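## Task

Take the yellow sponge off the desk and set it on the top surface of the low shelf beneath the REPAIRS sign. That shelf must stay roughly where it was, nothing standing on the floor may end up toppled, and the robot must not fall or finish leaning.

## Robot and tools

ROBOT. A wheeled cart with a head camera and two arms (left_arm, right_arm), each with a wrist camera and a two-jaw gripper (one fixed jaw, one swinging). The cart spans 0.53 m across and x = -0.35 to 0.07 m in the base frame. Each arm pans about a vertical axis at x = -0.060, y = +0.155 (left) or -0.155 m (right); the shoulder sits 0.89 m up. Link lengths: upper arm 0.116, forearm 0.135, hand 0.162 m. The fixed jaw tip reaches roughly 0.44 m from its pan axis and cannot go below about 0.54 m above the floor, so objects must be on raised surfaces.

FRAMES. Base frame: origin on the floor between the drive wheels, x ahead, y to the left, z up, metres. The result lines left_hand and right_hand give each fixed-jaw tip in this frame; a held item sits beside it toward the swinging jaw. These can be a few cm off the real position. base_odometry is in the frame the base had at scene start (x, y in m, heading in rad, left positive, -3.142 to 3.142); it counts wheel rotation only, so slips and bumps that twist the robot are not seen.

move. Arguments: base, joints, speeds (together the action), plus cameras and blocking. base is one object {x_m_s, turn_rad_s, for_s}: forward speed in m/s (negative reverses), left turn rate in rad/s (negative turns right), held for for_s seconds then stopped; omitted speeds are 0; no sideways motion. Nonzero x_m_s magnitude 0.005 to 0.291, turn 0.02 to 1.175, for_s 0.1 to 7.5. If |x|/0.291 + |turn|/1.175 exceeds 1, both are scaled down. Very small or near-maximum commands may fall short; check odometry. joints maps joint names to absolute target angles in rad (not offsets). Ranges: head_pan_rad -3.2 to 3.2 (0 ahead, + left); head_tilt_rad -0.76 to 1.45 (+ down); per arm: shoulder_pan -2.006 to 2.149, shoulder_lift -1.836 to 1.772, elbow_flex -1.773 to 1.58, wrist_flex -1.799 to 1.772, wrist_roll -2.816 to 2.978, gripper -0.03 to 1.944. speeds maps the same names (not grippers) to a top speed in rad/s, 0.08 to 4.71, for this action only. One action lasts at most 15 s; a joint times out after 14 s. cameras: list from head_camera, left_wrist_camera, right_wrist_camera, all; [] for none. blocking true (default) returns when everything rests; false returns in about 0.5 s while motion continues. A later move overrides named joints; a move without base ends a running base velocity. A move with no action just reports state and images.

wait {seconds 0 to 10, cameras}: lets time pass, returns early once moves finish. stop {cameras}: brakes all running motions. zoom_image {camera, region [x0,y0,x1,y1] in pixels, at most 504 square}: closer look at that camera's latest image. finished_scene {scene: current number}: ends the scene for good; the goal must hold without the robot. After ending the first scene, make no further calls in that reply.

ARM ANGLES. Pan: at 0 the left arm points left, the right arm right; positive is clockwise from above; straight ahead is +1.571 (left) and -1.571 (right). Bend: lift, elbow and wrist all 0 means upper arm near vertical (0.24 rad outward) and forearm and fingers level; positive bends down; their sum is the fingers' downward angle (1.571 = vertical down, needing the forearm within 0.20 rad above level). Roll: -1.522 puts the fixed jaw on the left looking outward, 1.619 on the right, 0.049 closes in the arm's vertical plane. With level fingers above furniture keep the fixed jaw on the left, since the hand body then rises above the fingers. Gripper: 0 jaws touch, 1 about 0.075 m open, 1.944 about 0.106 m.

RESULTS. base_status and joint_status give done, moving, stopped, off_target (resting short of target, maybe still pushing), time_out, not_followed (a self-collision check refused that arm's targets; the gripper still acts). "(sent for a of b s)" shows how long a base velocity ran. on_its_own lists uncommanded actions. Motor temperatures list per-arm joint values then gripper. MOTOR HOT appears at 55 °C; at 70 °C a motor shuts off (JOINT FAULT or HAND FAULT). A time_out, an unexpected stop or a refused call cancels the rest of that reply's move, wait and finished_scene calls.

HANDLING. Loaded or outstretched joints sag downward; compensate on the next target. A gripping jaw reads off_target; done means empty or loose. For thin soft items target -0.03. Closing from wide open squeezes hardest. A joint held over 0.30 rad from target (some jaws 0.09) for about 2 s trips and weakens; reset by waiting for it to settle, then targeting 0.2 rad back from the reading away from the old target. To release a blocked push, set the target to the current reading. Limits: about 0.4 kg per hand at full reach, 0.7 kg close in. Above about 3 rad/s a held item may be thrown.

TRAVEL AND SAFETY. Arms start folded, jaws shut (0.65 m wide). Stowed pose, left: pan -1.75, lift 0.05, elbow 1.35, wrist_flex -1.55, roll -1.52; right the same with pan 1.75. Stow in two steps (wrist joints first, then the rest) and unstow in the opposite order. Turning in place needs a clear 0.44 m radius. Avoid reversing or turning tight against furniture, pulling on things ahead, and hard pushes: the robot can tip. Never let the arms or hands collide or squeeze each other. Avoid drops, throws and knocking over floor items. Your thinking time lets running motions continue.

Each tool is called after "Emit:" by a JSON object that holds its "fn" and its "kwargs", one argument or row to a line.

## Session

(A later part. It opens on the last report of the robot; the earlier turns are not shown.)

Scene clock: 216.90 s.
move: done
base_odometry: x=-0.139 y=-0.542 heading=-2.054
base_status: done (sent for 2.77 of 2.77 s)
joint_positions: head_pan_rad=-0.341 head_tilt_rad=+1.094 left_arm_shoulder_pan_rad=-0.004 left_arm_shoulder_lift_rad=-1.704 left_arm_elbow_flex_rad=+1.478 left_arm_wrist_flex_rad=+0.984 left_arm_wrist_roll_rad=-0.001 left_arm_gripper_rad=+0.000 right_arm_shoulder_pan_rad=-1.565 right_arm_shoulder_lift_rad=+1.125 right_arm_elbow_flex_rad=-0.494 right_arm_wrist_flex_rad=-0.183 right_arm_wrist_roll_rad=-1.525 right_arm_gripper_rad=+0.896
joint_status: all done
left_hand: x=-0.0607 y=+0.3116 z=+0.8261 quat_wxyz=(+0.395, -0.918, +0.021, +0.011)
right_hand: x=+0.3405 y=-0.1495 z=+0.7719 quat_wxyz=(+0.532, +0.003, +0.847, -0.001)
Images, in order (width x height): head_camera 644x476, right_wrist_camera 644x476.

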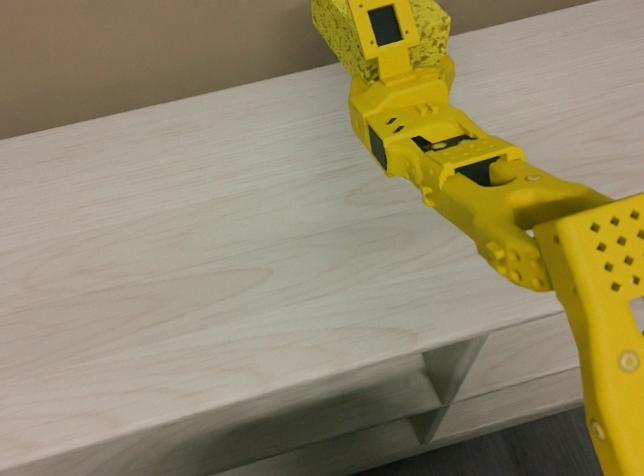

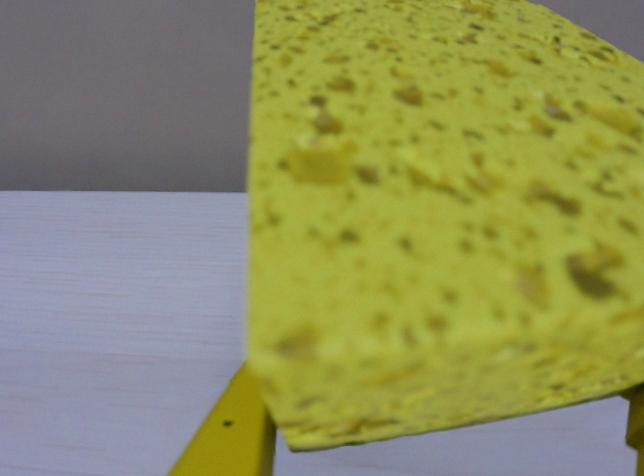

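Emit:
{"fn": "move", "kwargs": {
  "joints": {"right_arm_shoulder_lift_rad":1.6,"right_arm_wrist_flex_rad":-0.66},
  "speeds": {"right_arm_shoulder_lift_rad":0.4,"right_arm_wrist_flex_rad":0.4},
  "cameras": ["head_camera","right_wrist_camera"]
}}

Scene clock: 224.17 s.
move: done
base_odometry: x=-0.139 y=-0.542 heading=-2.054
base_status: not commanded
joint_positions: head_pan_rad=-0.341 head_tilt_rad=+1.094 left_arm_shoulder_pan_rad=-0.004 left_arm_shoulder_lift_rad=-1.704 left_arm_elbow_flex_rad=+1.478 left_arm_wrist_flex_rad=+0.984 left_arm_wrist_roll_rad=-0.001 left_arm_gripper_rad=+0.000 right_arm_shoulder_pan_rad=-1.565 right_arm_shoulder_lift_rad=+1.618 right_arm_elbow_flex_rad=-0.494 right_arm_wrist_flex_rad=-0.643 right_arm_wrist_roll_rad=-1.525 right_arm_gripper_rad=+0.896
joint_status: all done
left_hand: x=-0.0607 y=+0.3116 z=+0.8261 quat_wxyz=(+0.395, -0.918, +0.021, +0.011)
right_hand: x=+0.2867 y=-0.1492 z=+0.6668 quat_wxyz=(+0.518, +0.004, +0.855, -0.001)
Images, in order (width x height): head_camera 644x476, right_wrist_camera 644x476.

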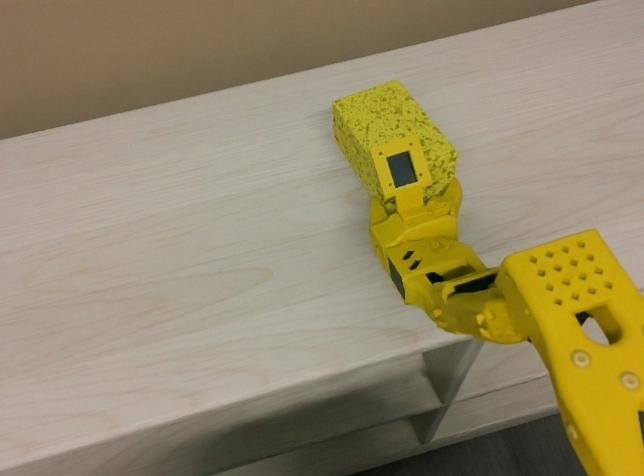

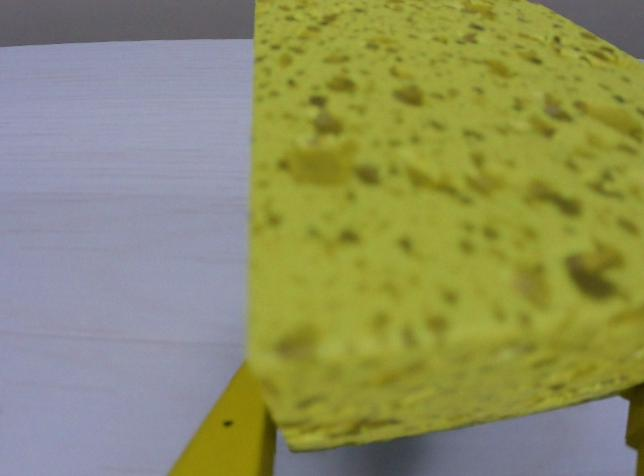

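Emit:
{"fn": "move", "kwargs": {
  "joints": {"right_arm_shoulder_lift_rad":1.72,"right_arm_elbow_flex_rad":-0.4,"right_arm_wrist_flex_rad":-0.82},
  "speeds": {"right_arm_shoulder_lift_rad":0.2,"right_arm_wrist_flex_rad":0.3,"right_arm_elbow_flex_rad":0.2},
  "cameras": ["head_camera","right_wrist_camera"]
}}

Scene clock: 230.90 s.
move: done
base_odometry: x=-0.139 y=-0.542 heading=-2.054
base_status: not commanded
joint_positions: head_pan_rad=-0.341 head_tilt_rad=+1.094 left_arm_shoulder_pan_rad=-0.004 left_arm_shoulder_lift_rad=-1.704 left_arm_elbow_flex_rad=+1.478 left_arm_wrist_flex_rad=+0.984 left_arm_wrist_roll_rad=-0.001 left_arm_gripper_rad=+0.000 right_arm_shoulder_pan_rad=-1.565 right_arm_shoulder_lift_rad=+1.733 right_arm_elbow_flex_rad=-0.402 right_arm_wrist_flex_rad=-0.802 right_arm_wrist_roll_rad=-1.525 right_arm_gripper_rad=+0.896
joint_status: all done
left_hand: x=-0.0607 y=+0.3116 z=+0.8261 quat_wxyz=(+0.395, -0.918, +0.021, +0.011)
right_hand: x=+0.2526 y=-0.1490 z=+0.6372 quat_wxyz=(+0.498, +0.004, +0.867, -0.001)
Images, in order (width x height): head_camera 644x476, right_wrist_camera 644x476.

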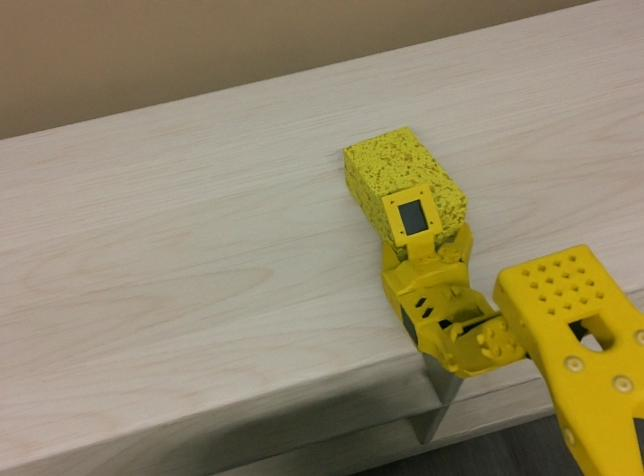

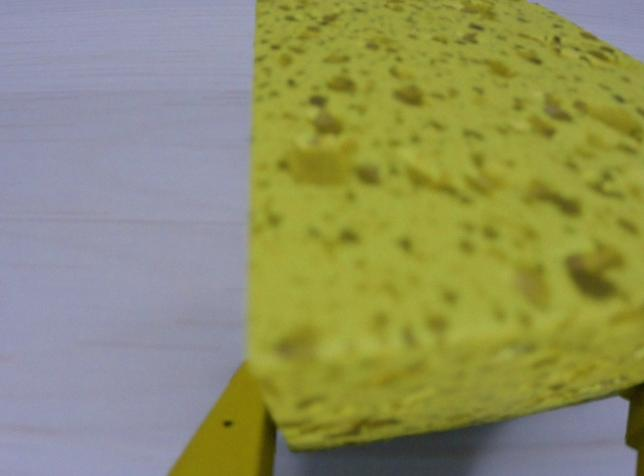

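Emit:
{"fn": "move", "kwargs": {
  "joints": {"right_arm_elbow_flex_rad":-0.25,"right_arm_wrist_flex_rad":-0.93},
  "speeds": {"right_arm_wrist_flex_rad":0.2,"right_arm_elbow_flex_rad":0.2},
  "cameras": ["head_camera","right_wrist_camera"]
}}

Scene clock: 236.97 s.
move: done
base_odometry: x=-0.139 y=-0.542 heading=-2.054
base_status: not commanded
joint_positions: head_pan_rad=-0.341 head_tilt_rad=+1.094 left_arm_shoulder_pan_rad=-0.004 left_arm_shoulder_lift_rad=-1.704 left_arm_elbow_flex_rad=+1.478 left_arm_wrist_flex_rad=+0.984 left_arm_wrist_roll_rad=-0.001 left_arm_gripper_rad=+0.000 right_arm_shoulder_pan_rad=-1.565 right_arm_shoulder_lift_rad=+1.733 right_arm_elbow_flex_rad=-0.257 right_arm_wrist_flex_rad=-0.920 right_arm_wrist_roll_rad=-1.514 right_arm_gripper_rad=+0.896
joint_status: all done
left_hand: x=-0.0607 y=+0.3116 z=+0.8261 quat_wxyz=(+0.395, -0.918, +0.021, +0.011)
right_hand: x=+0.2313 y=-0.1489 z=+0.6296 quat_wxyz=(+0.486, -0.001, +0.874, -0.003)
Images, in order (width x height): head_camera 644x476, right_wrist_camera 644x476.

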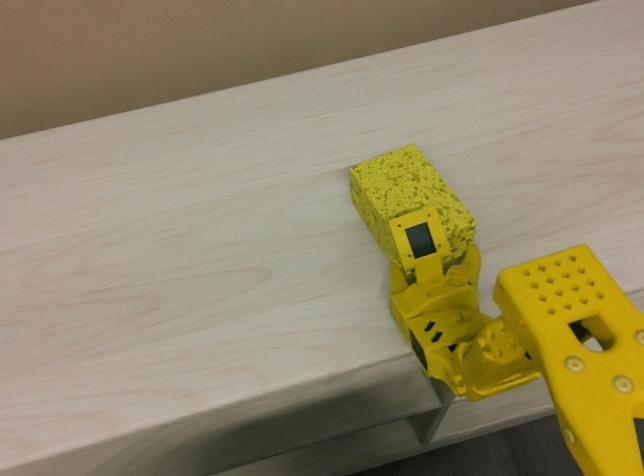

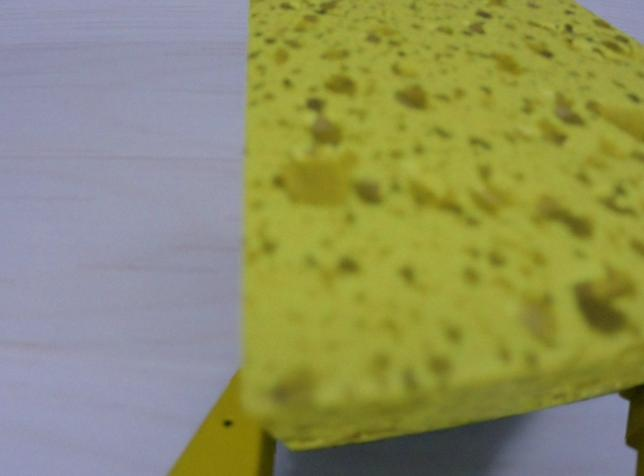

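Emit:
{"fn": "move", "kwargs": {
  "joints": {"right_arm_gripper_rad":1.5},
  "cameras": ["right_wrist_camera"]
}}

Emit:
{"fn": "move", "kwargs": {
  "base": {"x_m_s":-0.15,"for_s":1.3},
  "cameras": ["head_camera"]
}}

Scene clock: 245.63 s.
move: done
base_odometry: x=-0.139 y=-0.542 heading=-2.054
base_status: not commanded
joint_positions: head_pan_rad=-0.341 head_tilt_rad=+1.094 left_arm_shoulder_pan_rad=-0.004 left_arm_shoulder_lift_rad=-1.704 left_arm_elbow_flex_rad=+1.478 left_arm_wrist_flex_rad=+0.984 left_arm_wrist_roll_rad=-0.001 left_arm_gripper_rad=+0.000 right_arm_shoulder_pan_rad=-1.568 right_arm_shoulder_lift_rad=+1.733 right_arm_elbow_flex_rad=-0.254 right_arm_wrist_flex_rad=-0.920 right_arm_wrist_roll_rad=-1.515 right_arm_gripper_rad=+1.491
joint_status: all done
left_hand: x=-0.0607 y=+0.3116 z=+0.8261 quat_wxyz=(+0.395, -0.918, +0.021, +0.011)
right_hand: x=+0.2306 y=-0.1480 z=+0.6291 quat_wxyz=(+0.485, -0.002, +0.875, -0.002)
Images, in order (width x height): right_wrist_camera 644x476.

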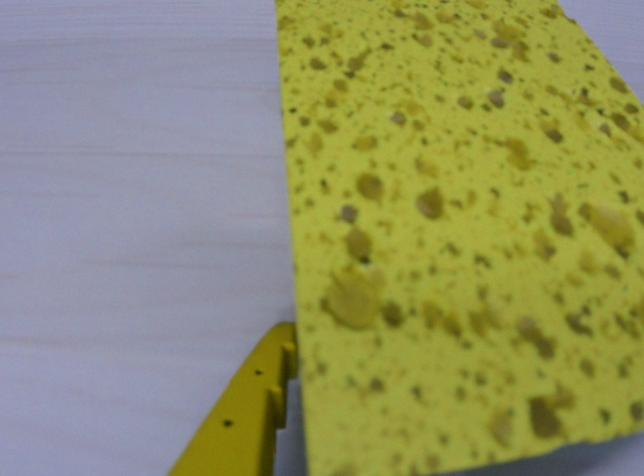

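Scene clock: 247.87 s.
move: done
base_odometry: x=-0.048 y=-0.369 heading=-2.055
base_status: done (sent for 1.3 of 1.3 s)
joint_positions: head_pan_rad=-0.341 head_tilt_rad=+1.094 left_arm_shoulder_pan_rad=+0.000 left_arm_shoulder_lift_rad=-1.704 left_arm_elbow_flex_rad=+1.478 left_arm_wrist_flex_rad=+0.984 left_arm_wrist_roll_rad=-0.001 left_arm_gripper_rad=+0.000 right_arm_shoulder_pan_rad=-1.568 right_arm_shoulder_lift_rad=+1.733 right_arm_elbow_flex_rad=-0.253 right_arm_wrist_flex_rad=-0.920 right_arm_wrist_roll_rad=-1.515 right_arm_gripper_rad=+1.491
joint_status: not commanded
left_hand: x=-0.0600 y=+0.3116 z=+0.8261 quat_wxyz=(+0.395, -0.918, +0.023, +0.010)
right_hand: x=+0.2303 y=-0.1480 z=+0.6289 quat_wxyz=(+0.484, -0.002, +0.875, -0.002)
Images, in order (width x height): head_camera 644x476.

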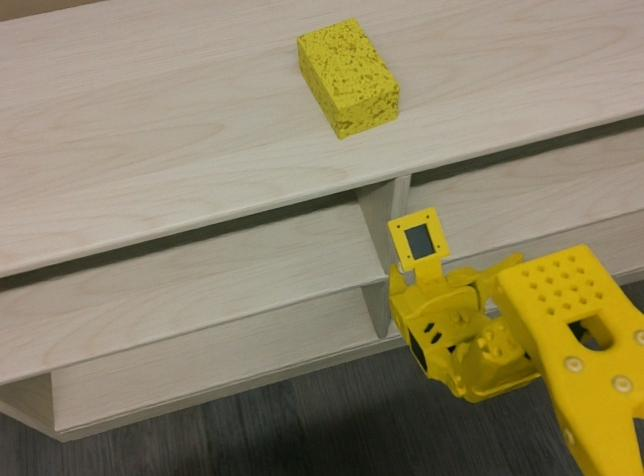

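Placed.

Emit:
{"fn": "finished_scene", "kwargs": {
  "scene": 2
}}

The scene is finished: the task was done.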